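# Flip the grey finned box onto its fins

## Task

Turn the grey finned box upside down at roughly its current spot, so it ends up resting flat on its fins with its feet pointing upward.

## Robot and tools

Robot: two arms, left_arm and right_arm, each with a two-finger parallel gripper and a wrist camera. Fixed cameras: cam_head_left, cam_head_right, cam_high, cam_low; wrist cameras: cam_left_wrist, cam_right_wrist (all 672x504 images).

Frames. The scene frame has its origin at table-top height, halfway between the nominal arm bases; +z is up, +x points out over the table, and left_arm sits on the +y side (arm names do not match image sides). Calibrated bases: left_arm at (+0.026, +0.257, +0.013) m, quat_wxyz (+1.000, 0, 0, -0.019); right_arm at (+0.001, -0.338, +0.037) m, quat_wxyz (+1.000, 0, 0, +0.016). Every hand pose, velocity, target and wrist-camera pose in results is given in that arm's own base frame; fixed cameras and the table use the scene frame. A gripper's fingers point along its +z and open and close along its y. end_effector_position is the point between the pads, about 1 cm behind the tips. Printed positions can be off by a few cm, more at long reach.

Command rows. Both motion tools use rows of 14 numbers, each in [-1, 1], always covering both arms: dx, dy, dz, rx, ry, rz, opening for left_arm, then the same seven for right_arm. The first six are an offset (not a pose) from that arm's Hand target, measured along that arm's own base axes; 1.0 equals 0.6 m of travel or 180 degrees of turn, and rx, ry, rz form one rotation vector turning about the Hand target's position. Opening is absolute: +1 fully open (0.094 m), -1 closed. Sending 0 on all six pose numbers re-requests the current Hand target; the opening number is always a real command, so repeat the current one to leave a gripper alone.

execute_actions(actions, cameras): actions is a list of actions; each action is a table of up to 15 rows, one per 1/30 s step, and a short table repeats its last row to fill 15 steps. Every row in an action is measured from the Hand target at that action's start, not from the previous row; the next action starts from the new Hand target, so a repeated offset moves further. Images come back only with an empty actions list or when cameras names them.

move(target, speed, blend, opening_speed, grip_force, blocking, cameras): target is one 14-number row or a list of up to 15 rows, each an offset from the same starting Hand targets. Grippers travel in straight lines, all finishing together, at least 0.5 s and capped at 10 s. speed is top path speed in m/s, 0.002 to 4.3 (default 0.25), turning up to twice that in rad/s; one value or one per target. blend in metres rounds corners of a list (0 means stop at each). opening_speed is the rate of opening change per second on the -1 to +1 scale, at least 0.2; use it to close gently. grip_force is newtons per finger pad, 10 to 50 (full), one value or one per arm; it persists, and lower values close slowly. blocking=false returns after about 0.5 s while the move continues. Paths do not avoid obstacles or the other arm.

wait(seconds 0 to 10, cameras) lets time pass; stop(cameras) brakes a running move; zoom_image(camera, region [x0, y0, x1, y1] in pixels, at most 504 by 504) enlarges part of the latest image; read_manual gives licence text; finished_scene(scene, 1 or 2) ends the scene irreversibly, so only call it when the box rests on its fins, feet up, with the robot released.

Results. Each gives per-arm end_effector_position (m), end_effector_quat_wxyz, Hand target (the last commanded pose after clipping; next offsets start here), Joint positions (last number is measured finger opening in m), Joint velocities (may read within noise), joint torques, grip_measured (opening on the command scale, reads a little wide when empty) and grip_effort_nm (gripper motor effort, negative closing; not a pad force). A move adds a move: line saying how it ended (done, off_target, moving, held, fault) and any limits (paced = pose clipped, held = a check withheld steps). Done means within 10 mm and 2 degrees of the target at rest; neither done nor off_target tells you about contact. Grippers often settle a few cm short because of friction and weight; a new command, even all zeros, asks again, otherwise send the remaining distance.

Cautions. Orientation commands are clipped to within 40 degrees of the measured orientation each step, so make big turns in stages. Route paths around an arm's own base, not close to it. Faster moves hit harder, and targets set beyond a contact press harder; back the target off past the gripper to end a push. Keep the two grippers, housings and wrist cameras apart: the clearance check does not guard them, and a moderate press between arms can fail the scene. Never let the box fall far, slam, or leave the table; do not release it while it is moving. Avoid long stretched holds or pushing toward unreachable poses: a MOTOR HOT line appears at 85 °C and at 100 °C that arm goes limp for 30 to 60 s or more. Loose objects may get nudged occasionally. The scene keeps running while you think, so keep calls purposeful and motion smooth.

Each tool is called after "Request:" as name([rows], argument=value, ...), one row to a line, values as JSON.

## Session

Request:
execute_actions(actions=[])

Scene clock: 0.00 s.
left_arm: end_effector_position=(+0.1935, +0.1162, +0.2045) grip_measured=+1.000 grip_effort_nm=n/a end_effector_quat_wxyz=(+0.168, +0.348, +0.922, -0.036) | right_arm: end_effector_position=(+0.3782, +0.0839, +0.3232) grip_measured=+1.000 grip_effort_nm=n/a end_effector_quat_wxyz=(+0.361, -0.079, +0.896, +0.245)
Joint positions: left_arm=[0.802 0.841 0.799 -1.459 0.338 1.512 0.094] | right_arm=[-0.008 0.898 0.937 -0.836 -0.525 0.036 0.094]
Joint velocities: within noise
Joint torques (N m): no reading
Heat: left arm: hottest elbow 33 °C; right arm: hottest waist 32 °C.
Hand target: left_arm +0.1971, +0.1200, +0.2124; +0.172, +0.350, +0.921, -0.027 | right_arm +0.3828, +0.0838, +0.3395; +0.376, -0.083, +0.890, +0.244
Tool commands: left_gripper/opening=+1.0 right_gripper/opening=+1.0

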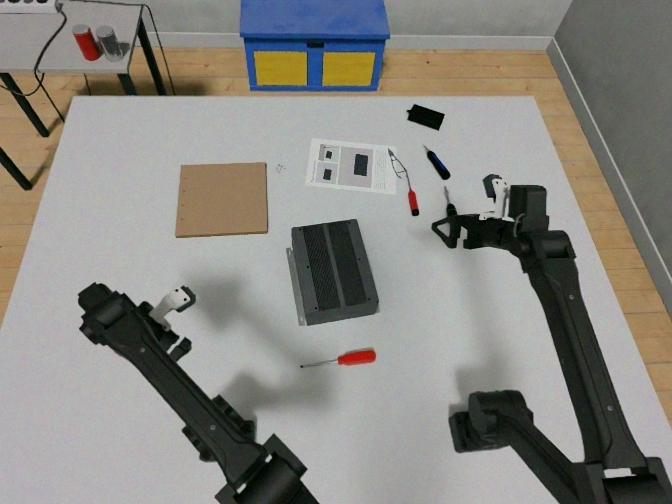

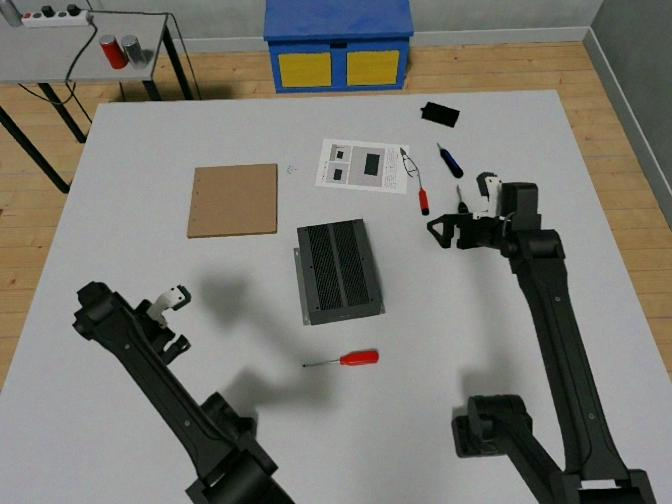

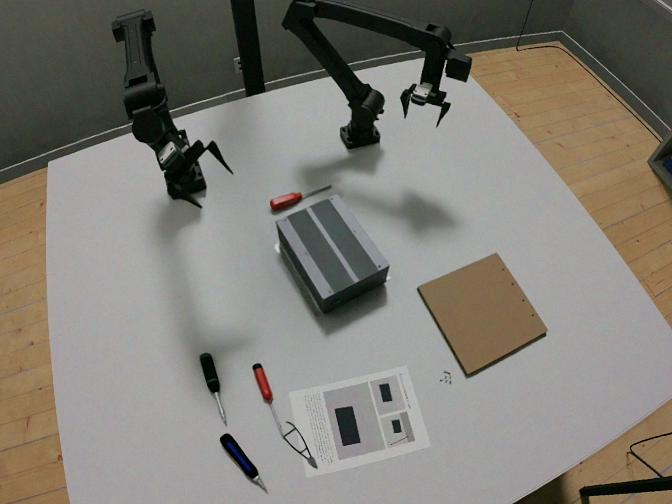

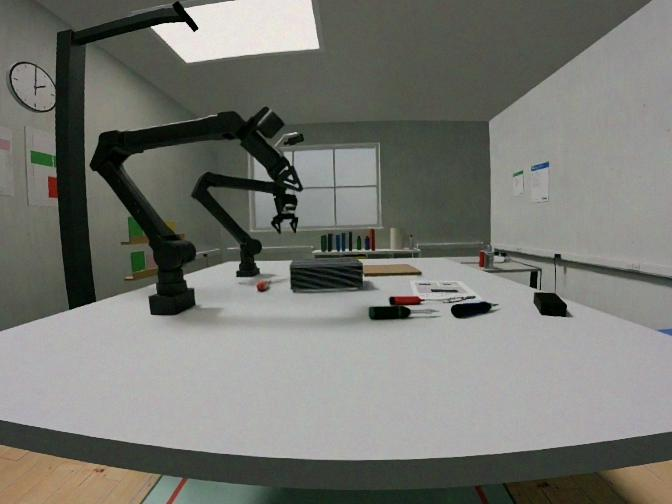

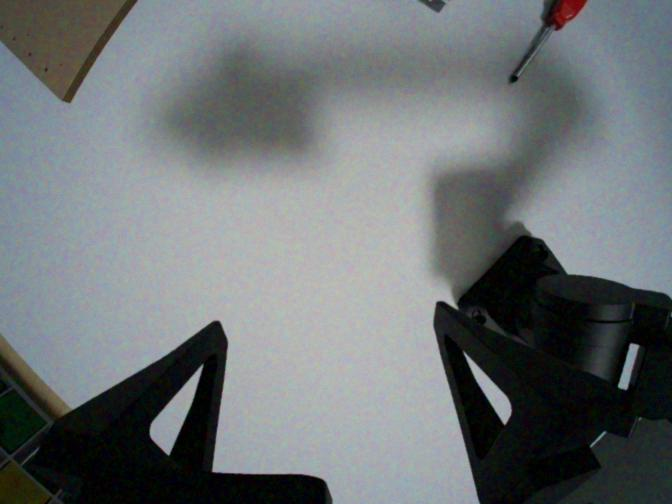

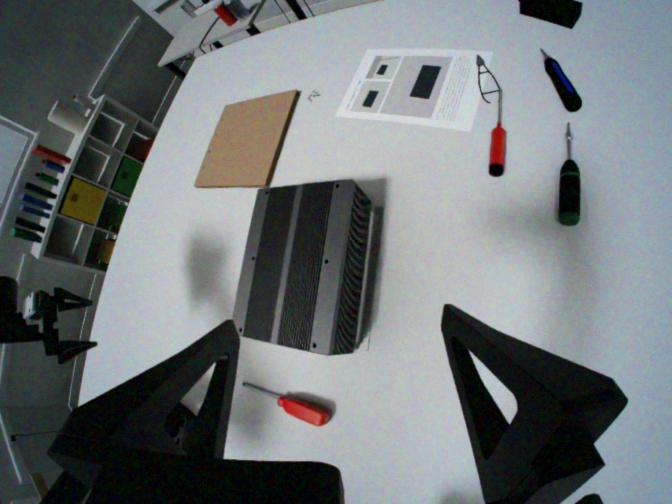

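Request:
zoom_image(camera="cam_right_wrist", region=[180, 140, 432, 400])

Request:
zoom_image(camera="cam_high", region=[240, 160, 430, 340])

Request:
zoom_image(camera="cam_head_right", region=[260, 190, 420, 350])

Request:
zoom_image(camera="cam_low", region=[250, 230, 450, 330])

Request:
zoom_image(camera="cam_high", region=[280, 360, 440, 480])

Scaled by 1.938 from the camera's 672x504 image, which has a finer 960x720 frame.

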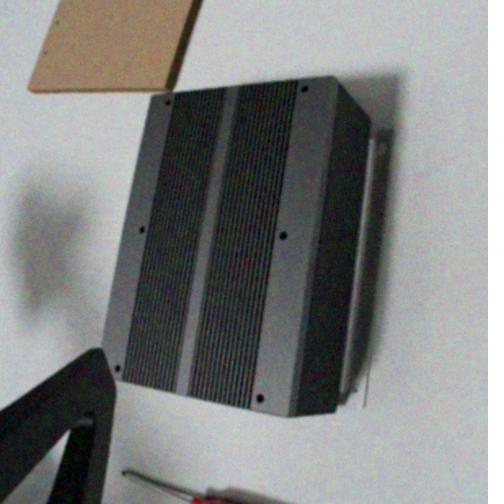

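Scaled by 2.653.

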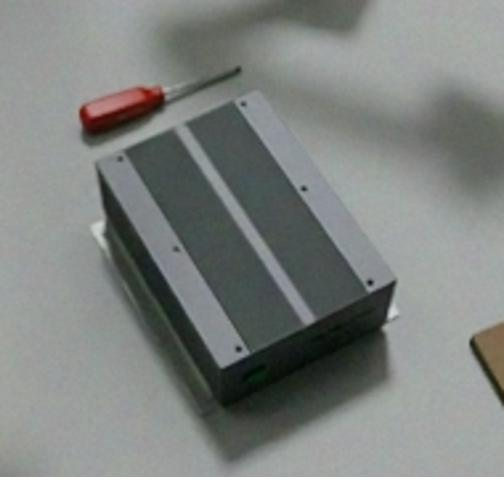

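Scaled by 3.150.

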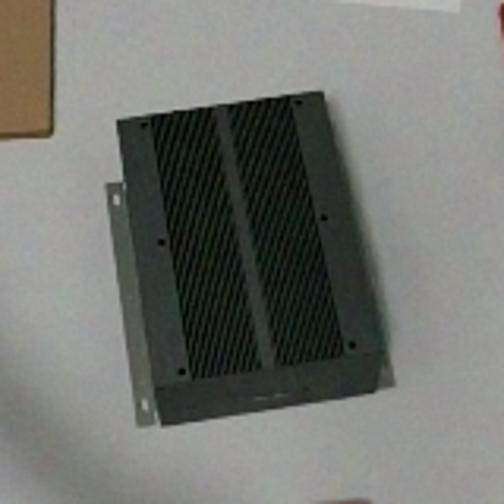

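Scaled by 2.520.

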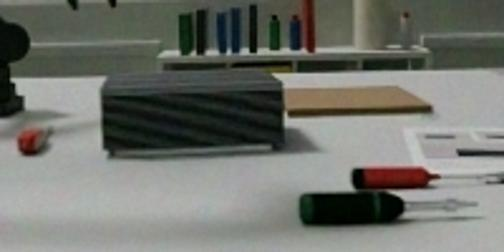

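Scaled by 3.150.

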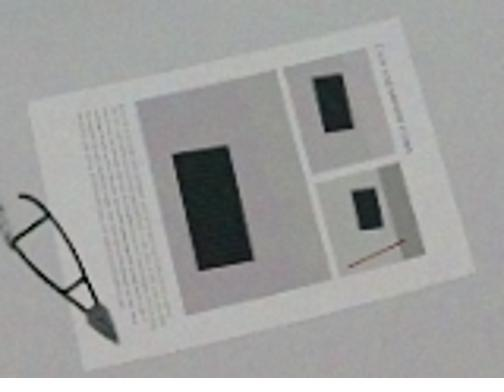

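Request:
move(target=[0,0,0,0,0,0,1, 0.0637,-0.10,-0.36,0.1206,-0.2307,0.3209,1], cameras=["cam_right_wrist","cam_high"])

Scene clock: 49.90 s.
left_arm: end_effector_position=(+0.1935, +0.1162, +0.2045) grip_measured=+1.000 grip_effort_nm=0.02 end_effector_quat_wxyz=(+0.168, +0.348, +0.922, -0.036) | right_arm: end_effector_position=(+0.4017, +0.0459, +0.1614) grip_measured=+1.000 grip_effort_nm=-0.01 end_effector_quat_wxyz=(+0.518, -0.345, +0.631, +0.463)
Joint positions: left_arm=[0.802 0.841 0.799 -1.459 0.338 1.512 0.094] | right_arm=[-0.33 1.529 0.727 -0.442 -1.535 -1.016 0.094]
Joint torques (N m): left_arm=[-0.79 -1.2 10.18 0.72 0.38 -0.2] | right_arm=[-0.32 -10.34 5.97 0.66 -0.6 0]
Heat: left arm: hottest elbow 38 °C; right arm: hottest elbow 41 °C.
Hand target: left_arm +0.1971, +0.1200, +0.2124; +0.172, +0.350, +0.921, -0.027 | right_arm +0.4016, +0.0464, +0.1653; +0.517, -0.344, +0.632, +0.463 (not the last commanded pose)
Off the commanded pose: left_arm 0.010 m, 1 deg | right_arm 0.048 m, 24 deg.
move: held (right_arm; a check stopped the path); limits=held
pose unreachable (right arm): on one or more control steps of this call, first in action 0 (counted from 0), this arm could not follow its commanded pose, so it was not sent that pose on those steps. It may still have moved: this result reports where it is.
cause: moving toward the commanded pose would bring two parts of the arm too close to each other (its wrist (the part past joint 4) and its wrist camera, with joints 5 (wrist yaw) and 6 (wrist roll) between them, 5 mm apart when it was first held).
Images, in order (width x height): cam_high 672x504, cam_right_wrist 672x504.

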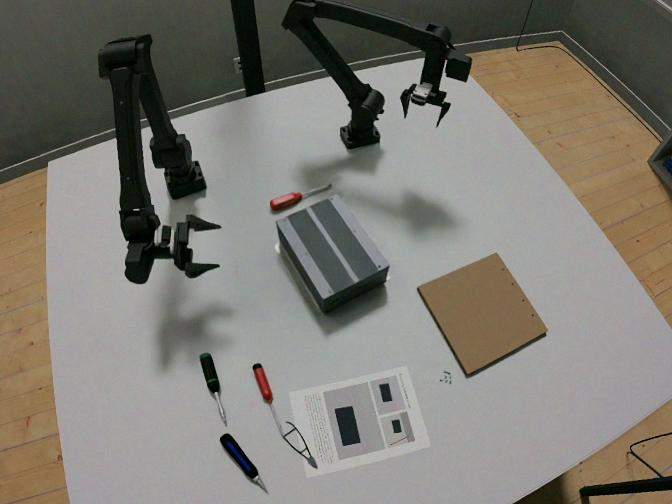

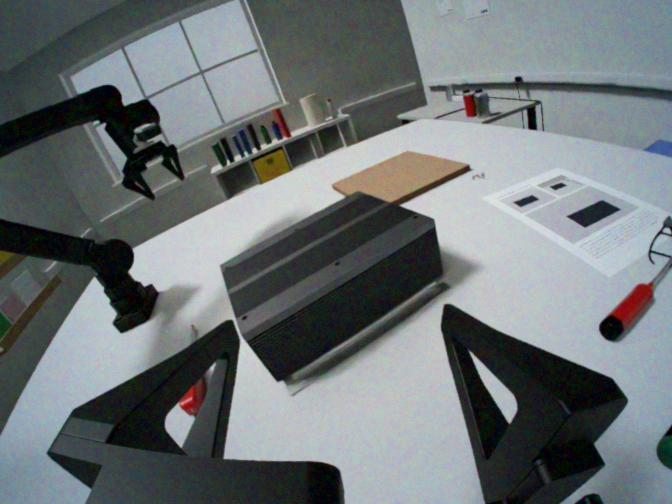

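Request:
zoom_image(camera="cam_right_wrist", region=[210, 180, 470, 410])

Request:
zoom_image(camera="cam_right_wrist", region=[270, 270, 470, 400])

Scaled by 1.938 from the camera's 672x504 image, which has a finer 960x720 frame.

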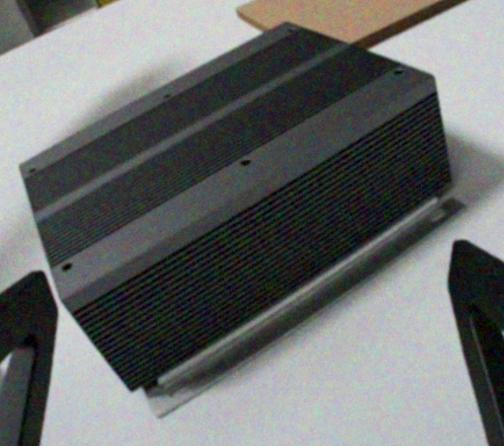

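Scaled by 2.520 from the camera's 672x504 image, which has a finer 960x720 frame.

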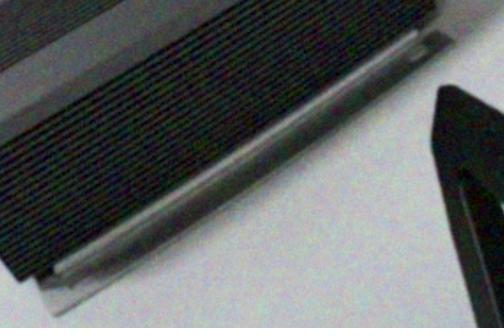

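Request:
zoom_image(camera="cam_low", region=[280, 250, 380, 300])

Request:
zoom_image(camera="cam_high", region=[270, 250, 400, 330])

Request:
zoom_image(camera="cam_head_left", region=[280, 280, 390, 370])

Request:
zoom_image(camera="cam_right_wrist", region=[230, 310, 330, 400])

Request:
zoom_image(camera="cam_right_wrist", region=[390, 250, 470, 320])

This scene's latest camera images include none from cam_low. They are from: cam_high, cam_right_wrist. cam_low's image comes with the result of a call that names it in "cameras".

Scaled by 3.877.

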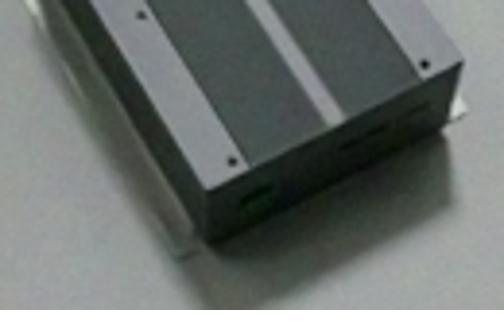

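This scene's latest camera images include none from cam_head_left. They are from: cam_high, cam_right_wrist. cam_head_left's image comes with the result of a call that names it in "cameras".

Scaled by 5.040 from the camera's 672x504 image, which has a finer 960x720 frame.

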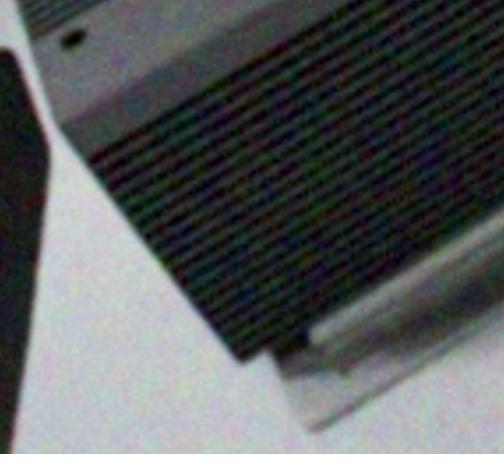

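Scaled by 6.300 from the camera's 672x504 image, which has a finer 960x720 frame.

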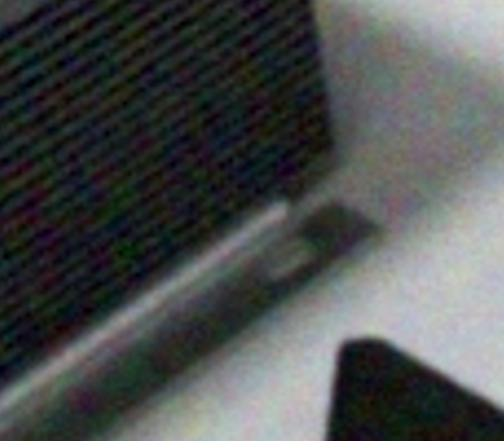

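Request:
move(target=[0,0,0,0,0,0,1, -0.05,0.10,-0.125,0,0,0,1], cameras=["cam_right_wrist","cam_low"])

Request:
zoom_image(camera="cam_low", region=[280, 250, 380, 300])

Scene clock: 151.43 s.
left_arm: end_effector_position=(+0.1935, +0.1162, +0.2045) grip_measured=+1.000 grip_effort_nm=0.02 end_effector_quat_wxyz=(+0.168, +0.348, +0.922, -0.036) | right_arm: end_effector_position=(+0.3728, +0.1008, +0.0928) grip_measured=+1.000 grip_effort_nm=-0.01 end_effector_quat_wxyz=(+0.516, -0.347, +0.636, +0.457)
Joint positions: left_arm=[0.802 0.841 0.799 -1.459 0.338 1.512 0.094] | right_arm=[-0.196 1.731 0.426 0.984 -1.412 -0.091 0.094]
Joint torques (N m): left_arm=[-0.73 -1.08 10.17 0.7 0.37 -0.21] | right_arm=[0.09 -7.18 2.74 2.43 -0.11 0]
Heat: left arm: hottest elbow 41 °C; right arm: hottest elbow 35 °C.
Hand target: left_arm +0.1971, +0.1200, +0.2124; +0.172, +0.350, +0.921, -0.027 | right_arm +0.3715, +0.1064, +0.0902; +0.517, -0.344, +0.632, +0.463
Off the commanded pose: left_arm 0.010 m, 1 deg | right_arm 0.006 m, 1 deg.
move: done
Images, in order (width x height): cam_low 672x504, cam_right_wrist 672x504.

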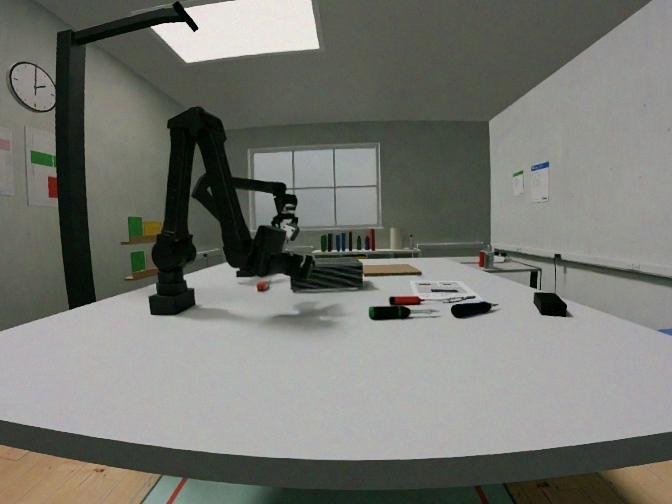

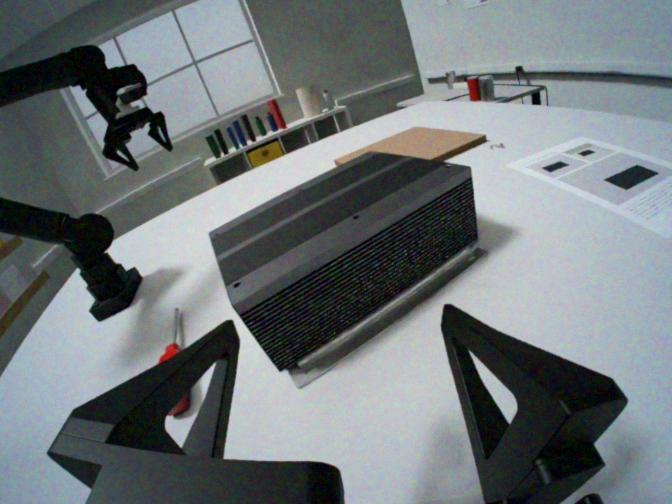

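Scaled by 5.040.

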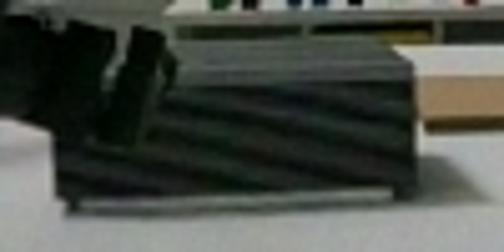

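Request:
zoom_image(camera="cam_right_wrist", region=[200, 250, 360, 400])

Request:
zoom_image(camera="cam_right_wrist", region=[360, 230, 500, 350])

Scaled by 3.150 from the camera's 672x504 image, which has a finer 960x720 frame.

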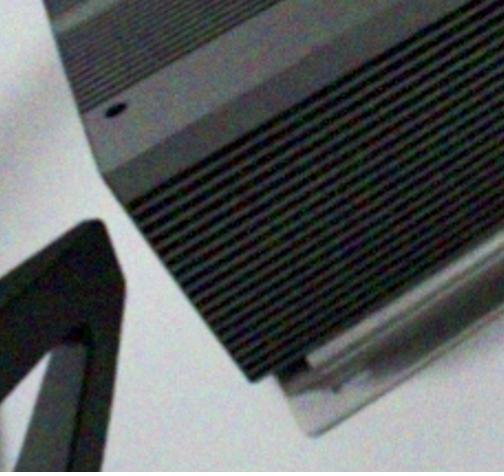

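Scaled by 3.600 from the camera's 672x504 image, which has a finer 960x720 frame.

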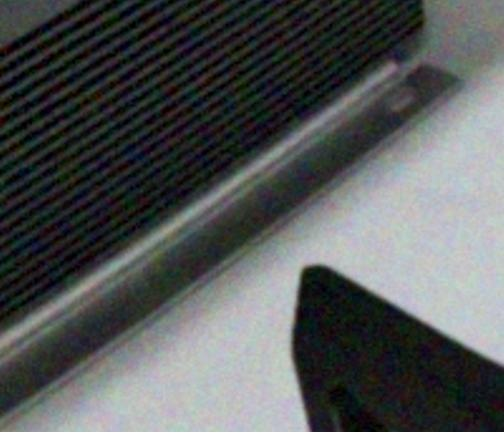

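Request:
move([
  [0,0,0,0,0,0,1, -0.15,0,0.2,0,0,0,1],
  [0,0,0,0,0,0,1, -0.1875,0.12,0.15,-0.2871,-0.4905,0.0488,1],
  [0,0,0,0,0,0,1, -0.1875,0.18,-0.028,-0.2871,-0.4905,0.0488,1],
], blend=[0.04,0.03,0], cameras=["cam_right_wrist","cam_high","cam_head_right"])

Scene clock: 402.93 s.
left_arm: end_effector_position=(+0.1935, +0.1162, +0.2045) grip_measured=+1.000 grip_effort_nm=0.02 end_effector_quat_wxyz=(+0.168, +0.348, +0.922, -0.036) | right_arm: end_effector_position=(+0.2617, +0.2107, +0.0731) grip_measured=+1.000 grip_effort_nm=-0.01 end_effector_quat_wxyz=(-0.578, +0.772, -0.210, +0.160)
Joint positions: left_arm=[0.802 0.841 0.799 -1.459 0.338 1.512 0.094] | right_arm=[0.365 1.372 0.082 0.932 -0.638 -1.794 0.094]
Joint torques (N m): left_arm=[-0.73 -1.14 10.17 0.76 0.38 -0.2] | right_arm=[0.5 -2.32 3.12 2.62 -0.17 0.14]
Heat: left arm: hottest elbow 43 °C; right arm: hottest elbow 32 °C.
Hand target: left_arm +0.1971, +0.1200, +0.2124; +0.172, +0.350, +0.921, -0.027 | right_arm +0.2590, +0.2144, +0.0733; -0.581, +0.771, -0.207, +0.156
Off the commanded pose: left_arm 0.010 m, 1 deg | right_arm 0.005 m, 1 deg.
move: done
Images, in order (width x height): cam_head_right 672x504, cam_high 672x504, cam_right_wrist 672x504.

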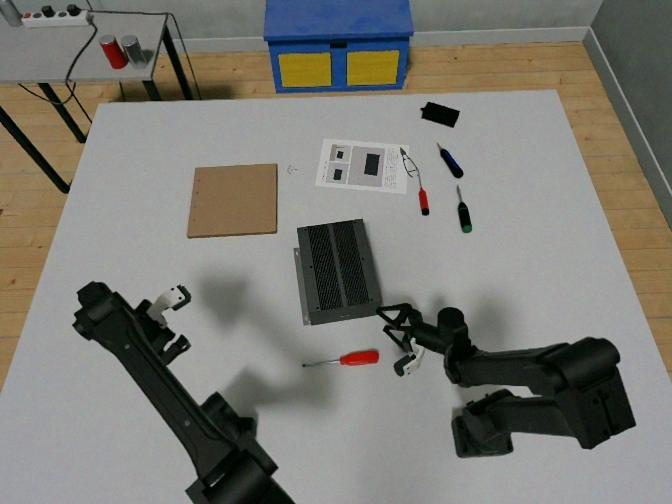

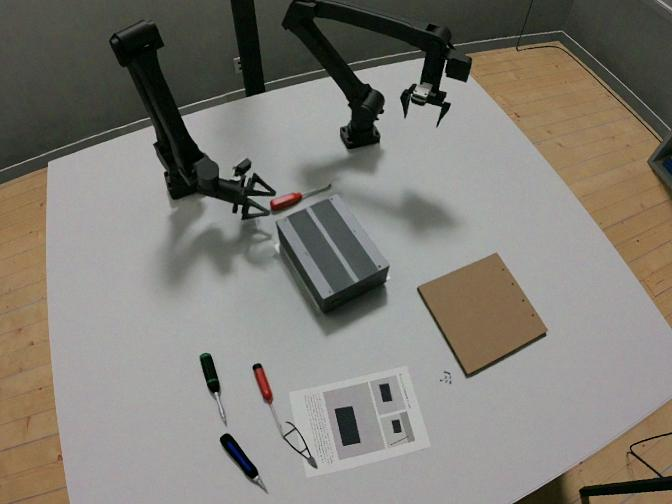

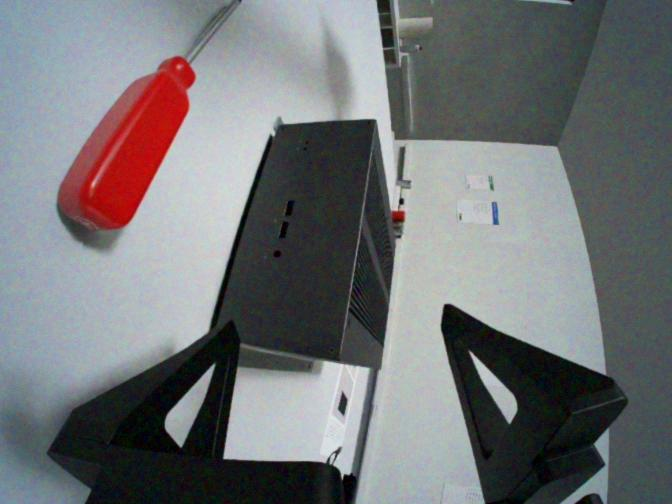

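Request:
zoom_image(camera="cam_right_wrist", region=[200, 100, 400, 260])

Request:
zoom_image(camera="cam_right_wrist", region=[200, 240, 400, 400])

Scaled by 2.520 from the camera's 672x504 image, which has a finer 960x720 frame.

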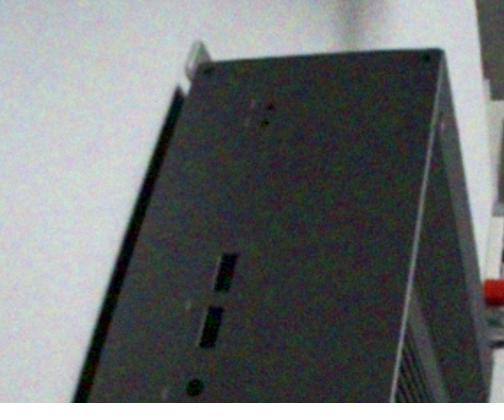

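Scaled by 2.520 from the camera's 672x504 image, which has a finer 960x720 frame.

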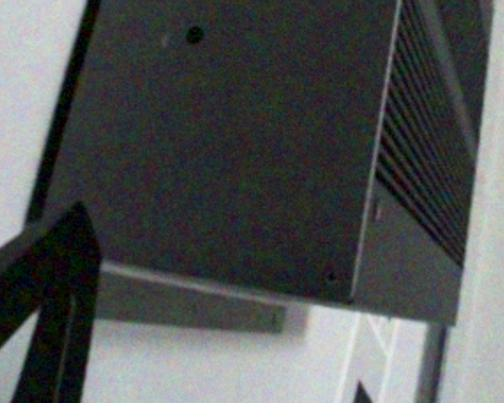

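Request:
move(target=[0,0,0,0,0,0,1, 0,0,-0.058,0,0,0,1], speed=0.1, cameras=["cam_right_wrist"])

Scene clock: 469.93 s.
left_arm: end_effector_position=(+0.1935, +0.1162, +0.2045) grip_measured=+1.000 grip_effort_nm=0.02 end_effector_quat_wxyz=(+0.168, +0.348, +0.922, -0.036) | right_arm: end_effector_position=(+0.2618, +0.2107, +0.0383) grip_measured=+1.000 grip_effort_nm=-0.01 end_effector_quat_wxyz=(-0.578, +0.772, -0.210, +0.160)
Joint positions: left_arm=[0.802 0.841 0.799 -1.459 0.338 1.512 0.094] | right_arm=[0.365 1.726 0.082 1.286 -0.638 -1.793 0.094]
Joint torques (N m): left_arm=[-0.85 -1.03 10.15 0.7 0.38 -0.2] | right_arm=[0.79 -4.01 0.4 2.63 -0.15 0.11]
Heat: left arm: hottest elbow 44 °C; right arm: hottest elbow 31 °C.
Hand target: left_arm +0.1971, +0.1200, +0.2124; +0.172, +0.350, +0.921, -0.027 | right_arm +0.2591, +0.2144, +0.0387; -0.581, +0.771, -0.207, +0.156
Off the commanded pose: left_arm 0.010 m, 1 deg | right_arm 0.005 m, 1 deg.
move: done
Images, in order (width x height): cam_right_wrist 672x504.

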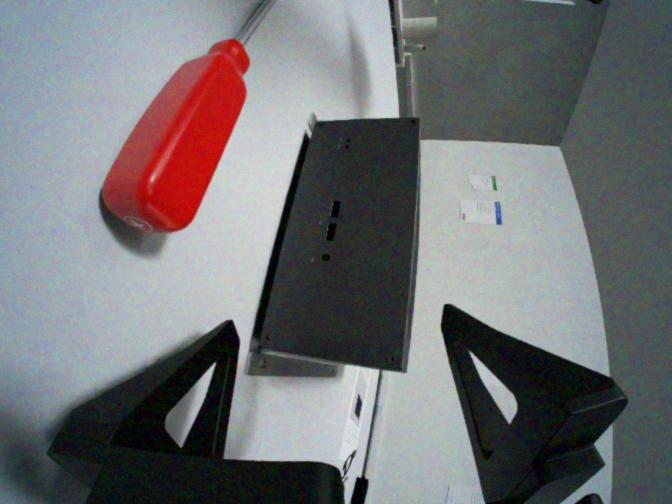

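Request:
zoom_image(camera="cam_right_wrist", region=[200, 220, 420, 400])

Request:
zoom_image(camera="cam_right_wrist", region=[260, 100, 360, 200])

Scaled by 2.291 from the camera's 672x504 image, which has a finer 960x720 frame.

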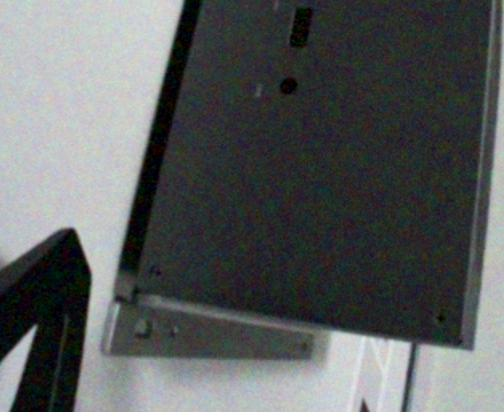

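Scaled by 5.040 from the camera's 672x504 image, which has a finer 960x720 frame.

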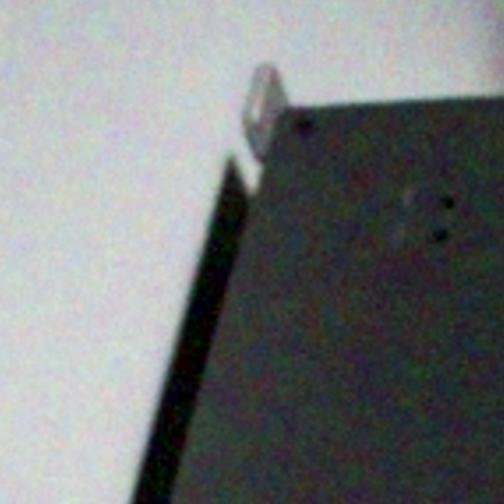

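Request:
move(target=[0,0,0,0,0,0,1, 0,0,-0.0133,0,0,0,1], speed=0.05)

Request:
move(target=[0,0,0,0,0,0,1, 0,0,-0.0083,0,0,0,1], speed=0.03, cameras=["cam_right_wrist","cam_low"])

Scene clock: 489.97 s.
left_arm: end_effector_position=(+0.1935, +0.1162, +0.2045) grip_measured=+1.000 grip_effort_nm=0.02 end_effector_quat_wxyz=(+0.168, +0.348, +0.922, -0.036) | right_arm: end_effector_position=(+0.2599, +0.2100, +0.0296) grip_measured=+1.000 grip_effort_nm=-0.01 end_effector_quat_wxyz=(-0.577, +0.773, -0.211, +0.158)
Joint positions: left_arm=[0.802 0.841 0.799 -1.459 0.338 1.512 0.094] | right_arm=[0.365 1.806 0.082 1.362 -0.638 -1.793 0.094]
Joint torques (N m): left_arm=[-0.79 -1.2 10.19 0.73 0.38 -0.18] | right_arm=[0.91 -5.19 0.18 2.69 -0.11 0.13]
Heat: left arm: hottest elbow 44 °C; right arm: hottest elbow 31 °C.
Hand target: left_arm +0.1971, +0.1200, +0.2124; +0.172, +0.350, +0.921, -0.027 | right_arm +0.2591, +0.2144, +0.0306; -0.581, +0.771, -0.207, +0.156
Off the commanded pose: left_arm 0.010 m, 1 deg | right_arm 0.005 m, 1 deg.
move: done

Scene clock: 491.03 s.
left_arm: end_effector_position=(+0.1935, +0.1162, +0.2045) grip_measured=+1.000 grip_effort_nm=0.02 end_effector_quat_wxyz=(+0.168, +0.348, +0.922, -0.036) | right_arm: end_effector_position=(+0.2599, +0.2100, +0.0248) grip_measured=+1.000 grip_effort_nm=-0.01 end_effector_quat_wxyz=(-0.577, +0.773, -0.211, +0.158)
Joint positions: left_arm=[0.802 0.841 0.799 -1.459 0.338 1.512 0.094] | right_arm=[0.365 1.854 0.085 1.407 -0.638 -1.793 0.094]
Joint torques (N m): left_arm=[-0.73 -0.97 10.17 0.73 0.38 -0.2] | right_arm=[0.79 -5.19 0.01 2.63 -0.14 0.14]
Heat: left arm: hottest elbow 44 °C; right arm: hottest elbow 31 °C.
Hand target: left_arm +0.1971, +0.1200, +0.2124; +0.172, +0.350, +0.921, -0.027 | right_arm +0.2590, +0.2144, +0.0256; -0.581, +0.771, -0.207, +0.156
Off the commanded pose: left_arm 0.010 m, 1 deg | right_arm 0.005 m, 1 deg.
move: done
Images, in order (width x height): cam_low 672x504, cam_right_wrist 672x504.

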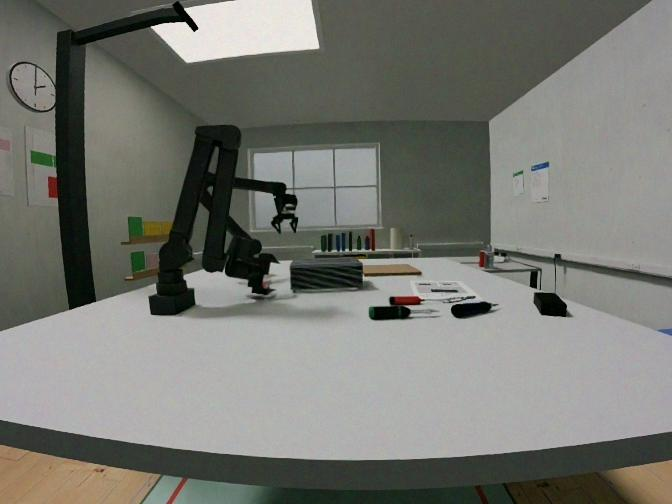

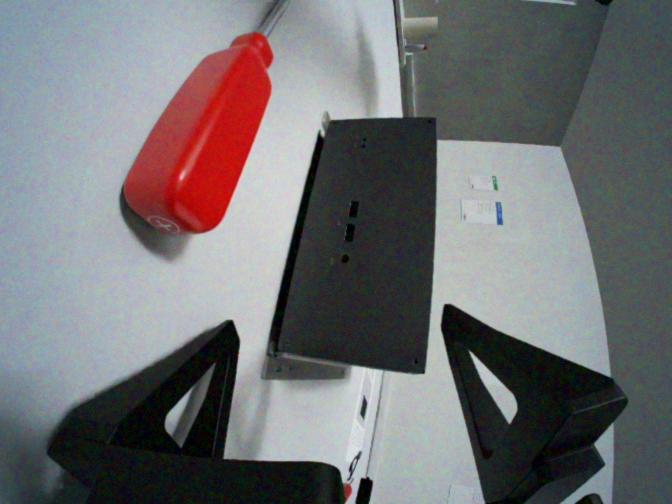

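Request:
zoom_image(camera="cam_right_wrist", region=[130, 280, 290, 400])

Request:
zoom_image(camera="cam_low", region=[230, 240, 380, 310])

Request:
zoom_image(camera="cam_right_wrist", region=[260, 220, 360, 390])

Scaled by 3.150 from the camera's 672x504 image, which has a finer 960x720 frame.

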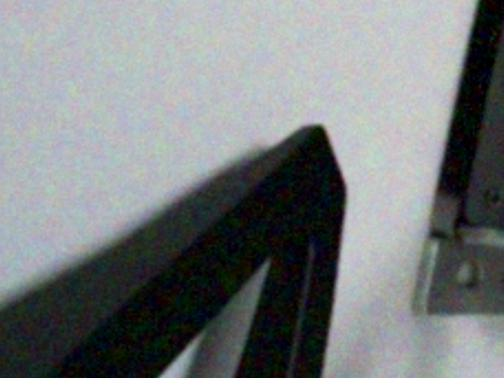

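Scaled by 3.360.

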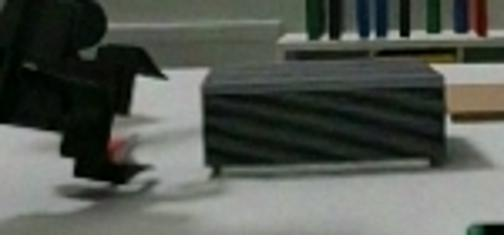

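Scaled by 2.965 from the camera's 672x504 image, which has a finer 960x720 frame.

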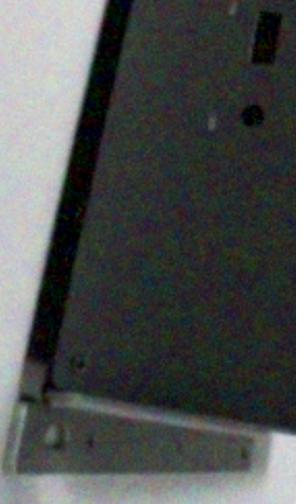

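Request:
move(target=[0,0,0,0,0,0,1, 0,0,-0.0083,0,0,0,1], speed=0.03)

Request:
move(target=[0,0,0,0,0,0,1, 0,0,-0.0067,0,0,0,1], speed=0.03, cameras=["cam_right_wrist","cam_low"])

Request:
zoom_image(camera="cam_low", region=[230, 240, 380, 310])

Scene clock: 502.83 s.
left_arm: end_effector_position=(+0.1935, +0.1162, +0.2045) grip_measured=+1.000 grip_effort_nm=0.02 end_effector_quat_wxyz=(+0.168, +0.348, +0.922, -0.036) | right_arm: end_effector_position=(+0.2599, +0.2100, +0.0199) grip_measured=+1.000 grip_effort_nm=-0.01 end_effector_quat_wxyz=(-0.577, +0.773, -0.211, +0.158)
Joint positions: left_arm=[0.802 0.841 0.799 -1.459 0.338 1.512 0.094] | right_arm=[0.365 1.902 0.09 1.45 -0.638 -1.793 0.094]
Joint torques (N m): left_arm=[-0.85 -1.2 10.18 0.72 0.39 -0.19] | right_arm=[1.49 -5.25 -0.57 2.62 -0.11 0.15]
Heat: left arm: hottest elbow 44 °C; right arm: hottest elbow 31 °C.
Hand target: left_arm +0.1971, +0.1200, +0.2124; +0.172, +0.350, +0.921, -0.027 | right_arm +0.2590, +0.2144, +0.0207; -0.581, +0.771, -0.207, +0.156
Off the commanded pose: left_arm 0.010 m, 1 deg | right_arm 0.005 m, 1 deg.
move: done

Scene clock: 503.77 s.
left_arm: end_effector_position=(+0.1935, +0.1162, +0.2045) grip_measured=+1.000 grip_effort_nm=0.02 end_effector_quat_wxyz=(+0.168, +0.348, +0.922, -0.036) | right_arm: end_effector_position=(+0.2601, +0.2100, +0.0159) grip_measured=+1.000 grip_effort_nm=-0.01 end_effector_quat_wxyz=(-0.577, +0.773, -0.211, +0.158)
Joint positions: left_arm=[0.802 0.841 0.799 -1.459 0.338 1.512 0.094] | right_arm=[0.365 1.939 0.094 1.483 -0.638 -1.793 0.094]
Joint torques (N m): left_arm=[-0.79 -1.08 10.17 0.72 0.38 -0.2] | right_arm=[0.32 -5.36 -0.7 2.52 -0.17 0.15]
Heat: left arm: hottest elbow 44 °C; right arm: hottest elbow 31 °C.
Hand target: left_arm +0.1971, +0.1200, +0.2124; +0.172, +0.350, +0.921, -0.027 | right_arm +0.2590, +0.2144, +0.0166; -0.581, +0.771, -0.207, +0.156
Off the commanded pose: left_arm 0.010 m, 1 deg | right_arm 0.005 m, 1 deg.
move: done
Images, in order (width x height): cam_low 672x504, cam_right_wrist 672x504.

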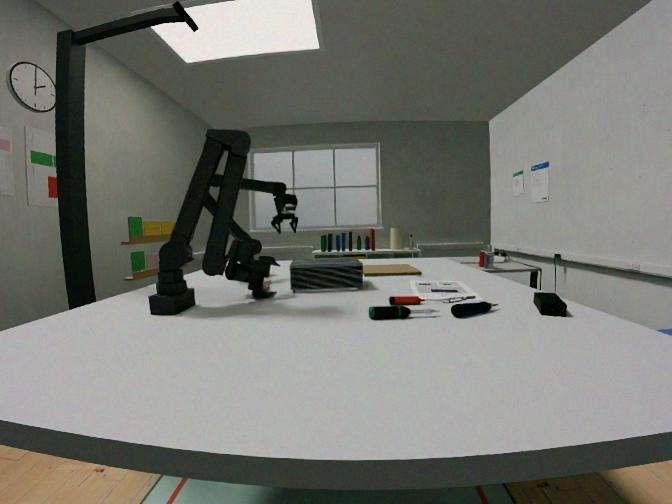

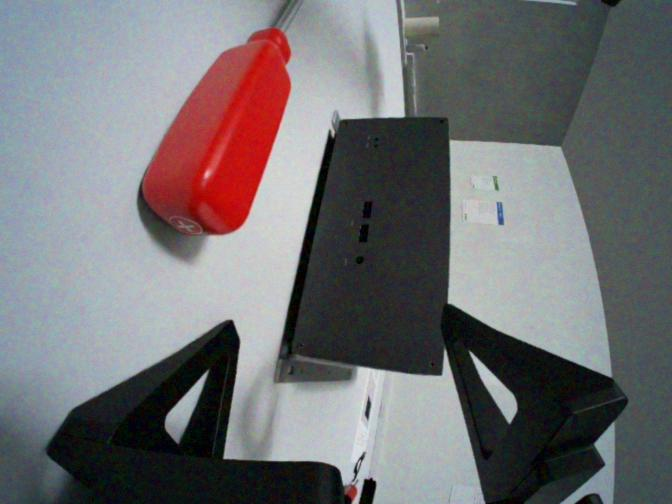

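Scaled by 3.360.

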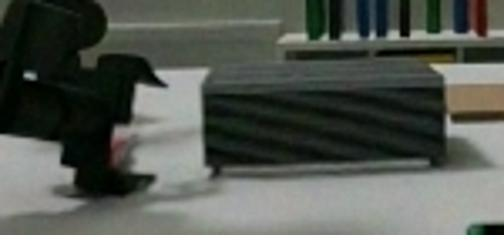

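Request:
zoom_image(camera="cam_low", region=[240, 248, 310, 308])

Scaled by 7.200.

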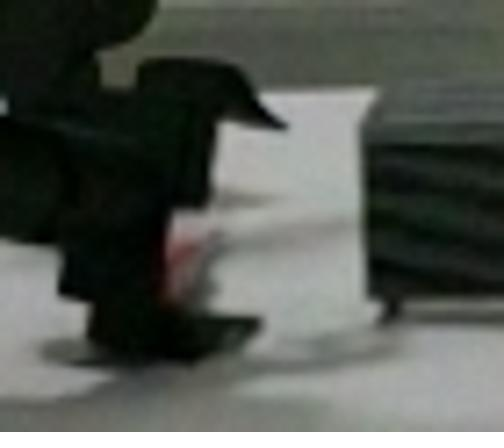

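Request:
move(target=[0,0,0,0,0,0,1, 0.0583,0.101,0.006,0.01445,-0.0083,0,1], speed=0.08, cameras=["cam_right_wrist","cam_low","cam_head_right"])

Request:
zoom_image(camera="cam_right_wrist", region=[190, 220, 500, 440])

Request:
zoom_image(camera="cam_low", region=[240, 248, 310, 308])

Request:
zoom_image(camera="cam_head_right", region=[280, 210, 440, 370])

Scene clock: 540.17 s.
left_arm: end_effector_position=(+0.1935, +0.1162, +0.2045) grip_measured=+1.000 grip_effort_nm=0.02 end_effector_quat_wxyz=(+0.168, +0.348, +0.922, -0.036) | right_arm: end_effector_position=(+0.2963, +0.2703, +0.0247) grip_measured=+1.000 grip_effort_nm=-0.01 end_effector_quat_wxyz=(-0.603, +0.753, -0.201, +0.170)
Joint positions: left_arm=[0.802 0.841 0.799 -1.459 0.338 1.512 0.094] | right_arm=[0.537 1.941 0.238 1.457 -0.484 -1.701 0.094]
Joint torques (N m): left_arm=[-0.79 -1.26 10.18 0.72 0.38 -0.2] | right_arm=[0.38 -6.53 0.44 1.83 0.01 0.12]
Heat: left arm: hottest elbow 44 °C; right arm: hottest shoulder 30 °C.
Hand target: left_arm +0.1971, +0.1200, +0.2124; +0.172, +0.350, +0.921, -0.027 | right_arm +0.2940, +0.2749, +0.0202; -0.601, +0.756, -0.203, +0.161
Off the commanded pose: left_arm 0.010 m, 1 deg | right_arm 0.007 m, 1 deg.
move: done
Images, in order (width x height): cam_head_right 672x504, cam_low 672x504, cam_right_wrist 672x504.

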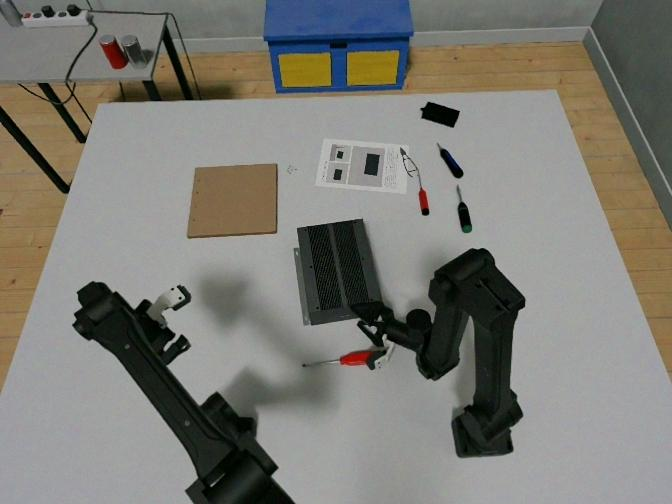

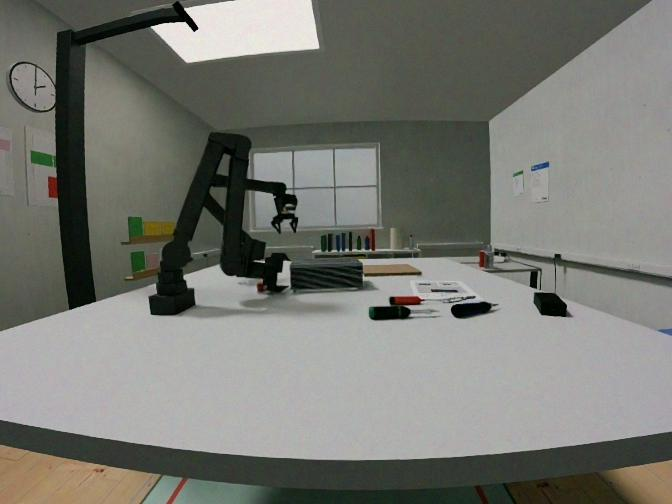

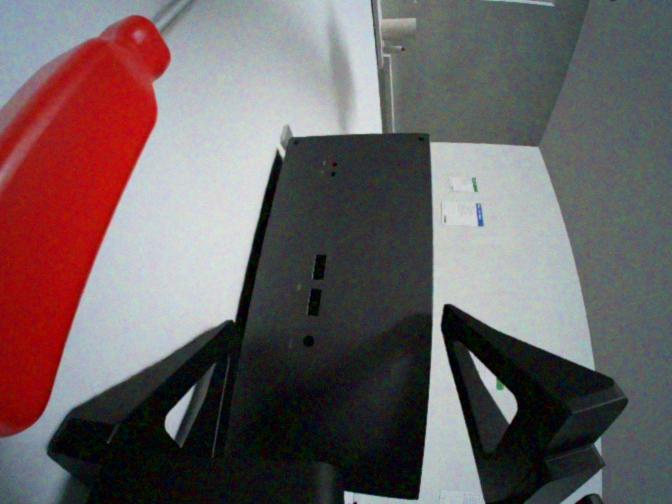

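Scaled by 1.626 from the camera's 672x504 image, which has a finer 960x720 frame.

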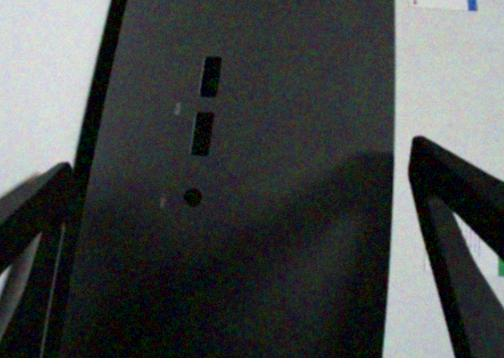

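Scaled by 7.200.

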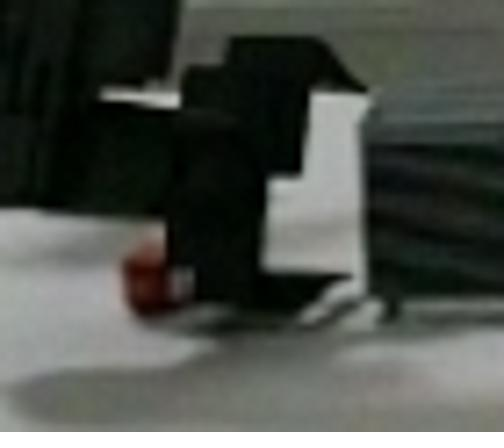

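Scaled by 3.150.

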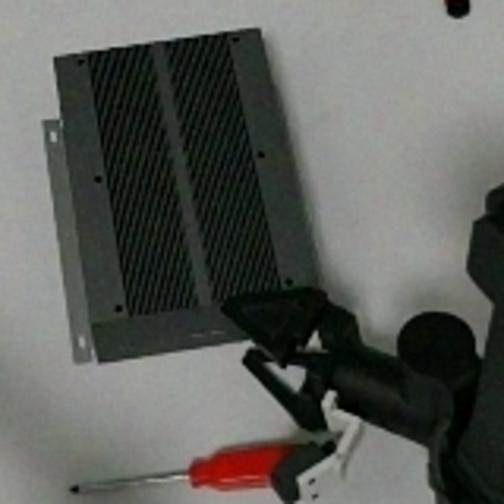

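Request:
move(target=[0,0,0,0,0,0,1, 0,0,-0.009,0,0,0,1], speed=0.04, cameras=["cam_right_wrist","cam_low"])

Request:
zoom_image(camera="cam_low", region=[240, 248, 310, 308])

Request:
zoom_image(camera="cam_right_wrist", region=[200, 290, 270, 380])

Scene clock: 562.83 s.
left_arm: end_effector_position=(+0.1935, +0.1162, +0.2045) grip_measured=+1.000 grip_effort_nm=0.02 end_effector_quat_wxyz=(+0.168, +0.348, +0.922, -0.036) | right_arm: end_effector_position=(+0.2953, +0.2699, +0.0192) grip_measured=+1.000 grip_effort_nm=-0.01 end_effector_quat_wxyz=(-0.601, +0.755, -0.204, +0.167)
Joint positions: left_arm=[0.802 0.841 0.799 -1.459 0.338 1.512 0.094] | right_arm=[0.538 1.965 0.239 1.472 -0.484 -1.699 0.094]
Joint torques (N m): left_arm=[-0.79 -1.14 10.19 0.69 0.39 -0.2] | right_arm=[0.03 -6.53 0.73 2.36 0.01 0.16]
Heat: left arm: hottest elbow 44 °C; right arm: hottest shoulder 30 °C.
Hand target: left_arm +0.1971, +0.1200, +0.2124; +0.172, +0.350, +0.921, -0.027 | right_arm +0.2940, +0.2750, +0.0148; -0.601, +0.756, -0.203, +0.161
Off the commanded pose: left_arm 0.010 m, 1 deg | right_arm 0.007 m, 1 deg.
move: done
Images, in order (width x height): cam_low 672x504, cam_right_wrist 672x504.

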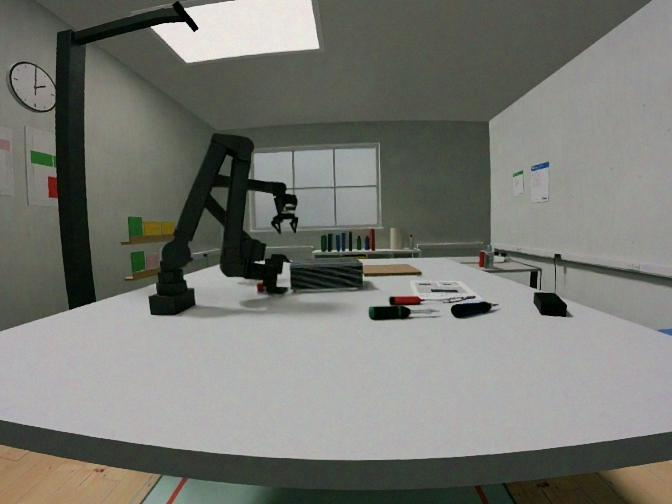

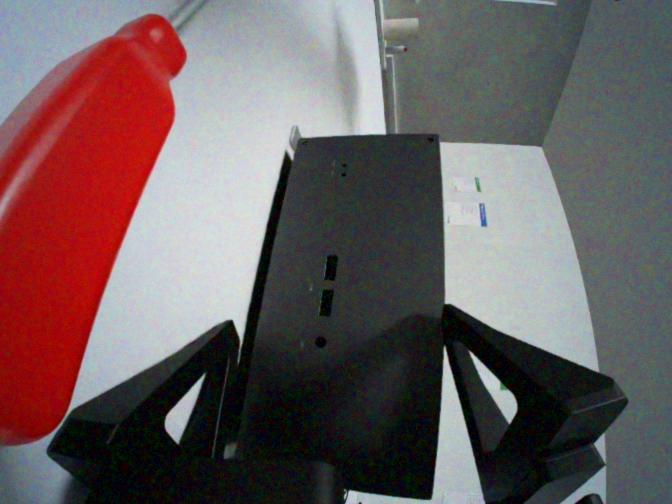

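Scaled by 7.200.

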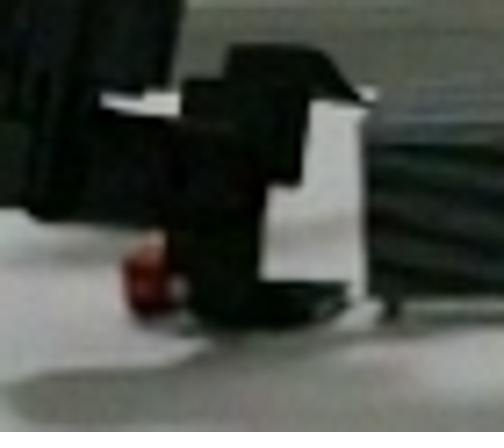

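Scaled by 5.600 from the camera's 672x504 image, which has a finer 960x720 frame.

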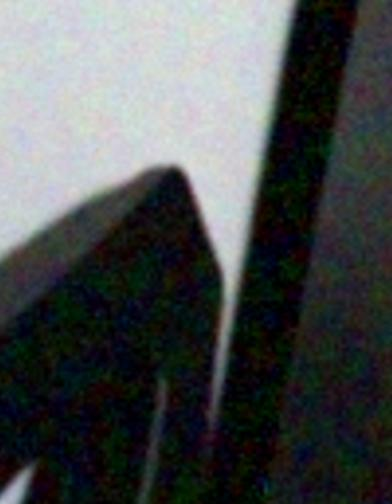

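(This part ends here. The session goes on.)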